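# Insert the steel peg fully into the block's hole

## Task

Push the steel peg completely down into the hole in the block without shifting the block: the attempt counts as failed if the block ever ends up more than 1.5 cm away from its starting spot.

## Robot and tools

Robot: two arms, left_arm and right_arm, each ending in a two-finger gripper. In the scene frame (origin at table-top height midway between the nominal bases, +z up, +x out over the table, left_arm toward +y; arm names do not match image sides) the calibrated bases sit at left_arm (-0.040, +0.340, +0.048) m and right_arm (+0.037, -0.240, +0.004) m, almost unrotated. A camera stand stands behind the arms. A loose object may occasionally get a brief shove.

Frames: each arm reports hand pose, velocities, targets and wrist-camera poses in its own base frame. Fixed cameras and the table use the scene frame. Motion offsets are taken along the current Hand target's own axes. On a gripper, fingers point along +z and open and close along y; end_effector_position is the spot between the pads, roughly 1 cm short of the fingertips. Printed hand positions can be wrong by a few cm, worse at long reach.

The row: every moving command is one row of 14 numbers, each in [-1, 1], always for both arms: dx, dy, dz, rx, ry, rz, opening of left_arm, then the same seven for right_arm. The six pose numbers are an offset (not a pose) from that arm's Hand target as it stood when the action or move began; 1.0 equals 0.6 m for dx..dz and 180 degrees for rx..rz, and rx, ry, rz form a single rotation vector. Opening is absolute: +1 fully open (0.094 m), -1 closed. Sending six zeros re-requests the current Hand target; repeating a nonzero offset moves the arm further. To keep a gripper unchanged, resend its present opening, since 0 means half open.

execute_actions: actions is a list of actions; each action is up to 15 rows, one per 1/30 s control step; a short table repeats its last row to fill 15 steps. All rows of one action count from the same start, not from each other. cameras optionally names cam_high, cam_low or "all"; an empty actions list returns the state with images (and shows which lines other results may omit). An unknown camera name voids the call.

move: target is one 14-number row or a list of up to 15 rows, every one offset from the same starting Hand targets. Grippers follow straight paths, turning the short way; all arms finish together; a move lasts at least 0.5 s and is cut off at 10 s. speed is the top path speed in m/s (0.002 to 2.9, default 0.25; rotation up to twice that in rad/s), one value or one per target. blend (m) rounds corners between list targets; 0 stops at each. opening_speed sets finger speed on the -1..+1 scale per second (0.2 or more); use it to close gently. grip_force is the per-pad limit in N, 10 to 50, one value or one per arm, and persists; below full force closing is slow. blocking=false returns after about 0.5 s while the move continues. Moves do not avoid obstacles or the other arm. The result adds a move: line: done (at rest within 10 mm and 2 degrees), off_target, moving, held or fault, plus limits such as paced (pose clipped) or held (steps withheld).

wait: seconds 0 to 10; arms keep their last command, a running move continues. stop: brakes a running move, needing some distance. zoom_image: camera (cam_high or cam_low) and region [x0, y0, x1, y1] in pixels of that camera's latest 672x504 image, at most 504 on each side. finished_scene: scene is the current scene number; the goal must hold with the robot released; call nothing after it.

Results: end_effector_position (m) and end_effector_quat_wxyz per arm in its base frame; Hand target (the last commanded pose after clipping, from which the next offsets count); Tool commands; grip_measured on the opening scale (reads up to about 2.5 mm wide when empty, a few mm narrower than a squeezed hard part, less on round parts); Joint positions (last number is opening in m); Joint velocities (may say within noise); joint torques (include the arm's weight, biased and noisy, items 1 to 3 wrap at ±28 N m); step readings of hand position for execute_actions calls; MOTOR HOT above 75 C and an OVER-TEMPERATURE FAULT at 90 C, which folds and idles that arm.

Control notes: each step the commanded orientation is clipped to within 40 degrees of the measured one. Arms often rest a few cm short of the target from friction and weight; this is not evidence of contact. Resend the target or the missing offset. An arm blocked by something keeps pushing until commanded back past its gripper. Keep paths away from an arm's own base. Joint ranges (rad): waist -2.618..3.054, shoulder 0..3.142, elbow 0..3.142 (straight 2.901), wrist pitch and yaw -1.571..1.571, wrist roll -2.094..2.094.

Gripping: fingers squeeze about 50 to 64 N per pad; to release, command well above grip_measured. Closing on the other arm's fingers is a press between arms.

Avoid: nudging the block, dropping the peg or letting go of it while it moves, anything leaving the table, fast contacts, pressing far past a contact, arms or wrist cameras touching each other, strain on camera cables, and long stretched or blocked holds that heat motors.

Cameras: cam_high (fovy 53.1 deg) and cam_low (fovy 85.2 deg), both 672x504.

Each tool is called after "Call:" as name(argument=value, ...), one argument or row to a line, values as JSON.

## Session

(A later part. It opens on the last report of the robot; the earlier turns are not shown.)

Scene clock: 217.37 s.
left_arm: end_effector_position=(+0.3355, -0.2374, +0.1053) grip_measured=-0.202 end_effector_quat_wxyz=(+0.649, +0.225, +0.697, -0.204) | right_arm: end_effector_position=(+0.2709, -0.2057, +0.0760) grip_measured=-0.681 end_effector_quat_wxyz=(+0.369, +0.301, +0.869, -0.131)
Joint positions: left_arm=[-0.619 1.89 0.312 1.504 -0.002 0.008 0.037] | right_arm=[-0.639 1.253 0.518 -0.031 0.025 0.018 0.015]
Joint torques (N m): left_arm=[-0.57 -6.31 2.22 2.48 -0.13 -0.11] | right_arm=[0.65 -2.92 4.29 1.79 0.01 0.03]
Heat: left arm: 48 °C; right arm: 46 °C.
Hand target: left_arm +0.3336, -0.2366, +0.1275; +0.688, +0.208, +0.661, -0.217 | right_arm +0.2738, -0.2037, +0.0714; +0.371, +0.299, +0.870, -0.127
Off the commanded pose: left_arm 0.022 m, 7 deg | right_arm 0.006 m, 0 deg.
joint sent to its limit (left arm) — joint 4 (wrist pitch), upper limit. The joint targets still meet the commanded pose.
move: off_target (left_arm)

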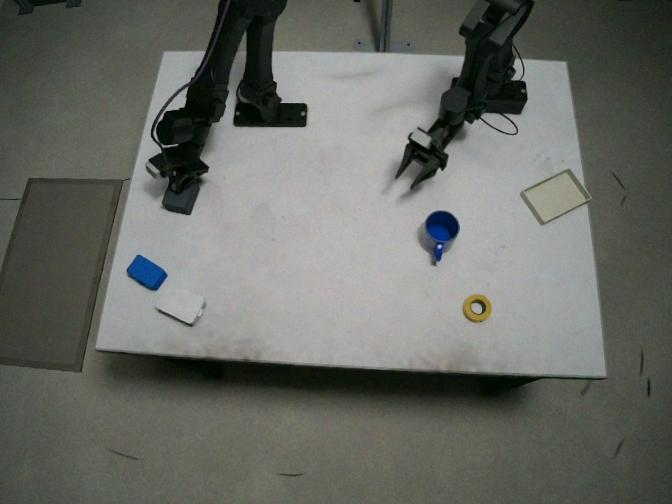

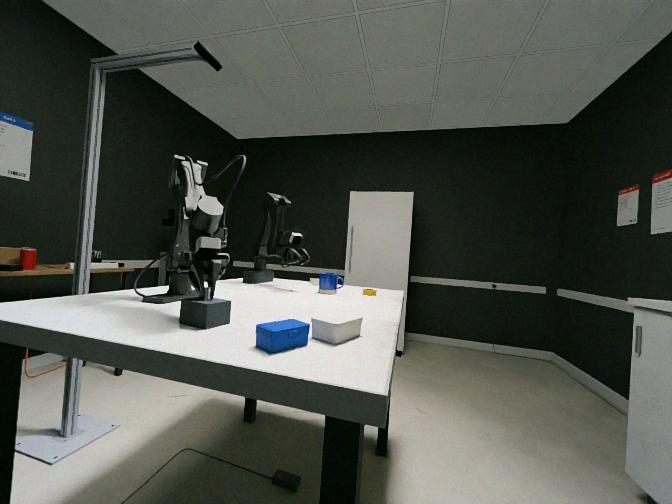

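Call:
move(
  target=[
    [0,0,0,0,0,0,-0.2,-0.0057,0,-0.0057,0,0,0,-1],
    [0,0,0,0,0,0,-0.2,-0.0057,0,-0.0057,0,0,0,-0.3],
    [0,0,0,0,0,0,-0.2,-0.0057,0,-0.18,0,0,0,-0.3],
  ],
  speed=[0.03,0.05,0.15],
  opening_speed=1,
  cameras=["all"],
)

Call:
zoom_image(
  camera="cam_low",
  region=[170, 250, 250, 330],
)

Scene clock: 222.87 s.
left_arm: end_effector_position=(+0.3355, -0.2374, +0.1053) grip_measured=-0.202 end_effector_quat_wxyz=(+0.649, +0.225, +0.697, -0.204) | right_arm: end_effector_position=(+0.2097, -0.1556, +0.1340) grip_measured=-0.303 end_effector_quat_wxyz=(+0.352, +0.300, +0.878, -0.123)
Joint positions: left_arm=[-0.619 1.89 0.312 1.504 -0.002 0.008 0.037] | right_arm=[-0.622 0.798 0.587 -0.596 0.03 0.025 0.033]
Joint torques (N m): left_arm=[-0.55 -6.3 2.22 2.48 -0.13 -0.11] | right_arm=[0.66 -2.02 7.3 1.49 0.1 0.08]
Heat: left arm: 48 °C; right arm: 46 °C.
Hand target: left_arm +0.3336, -0.2366, +0.1275; +0.688, +0.208, +0.661, -0.217 | right_arm +0.2143, -0.1573, +0.1488; +0.371, +0.300, +0.870, -0.127
Off the commanded pose: left_arm 0.022 m, 7 deg | right_arm 0.015 m, 2 deg.
joint sent to its limit (left arm) — joint 4 (wrist pitch), upper limit. The joint targets still meet the commanded pose.
move: off_target (left_arm, right_arm)

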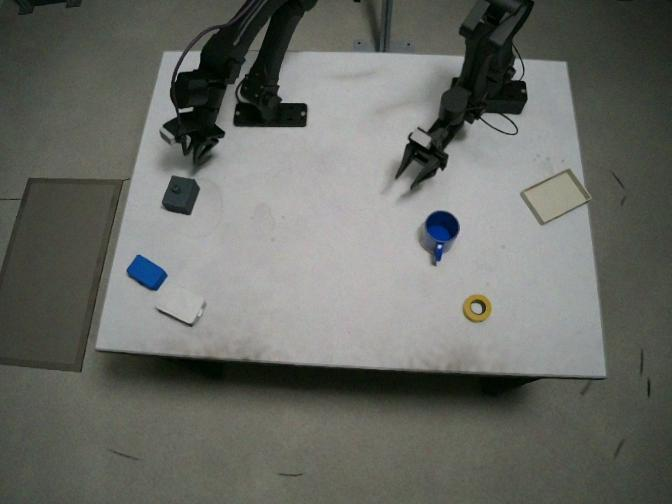

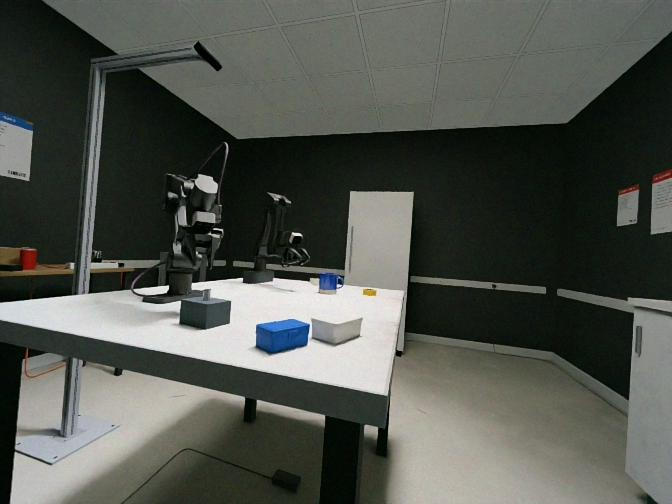

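Scaled by 6.300 from the camera's 672x504 image, which has a finer 960x720 frame.

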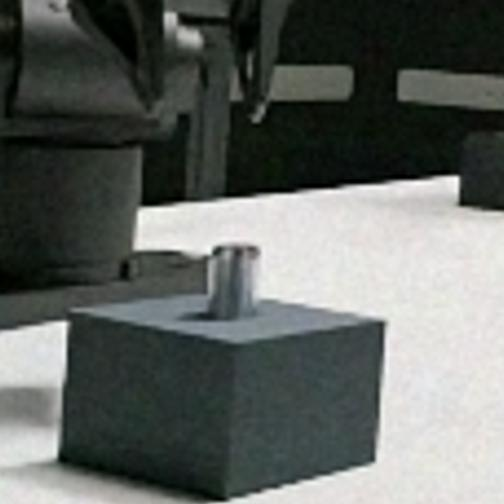

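Call:
finished_scene(
  scene=2,
)

The scene is finished: the task was done.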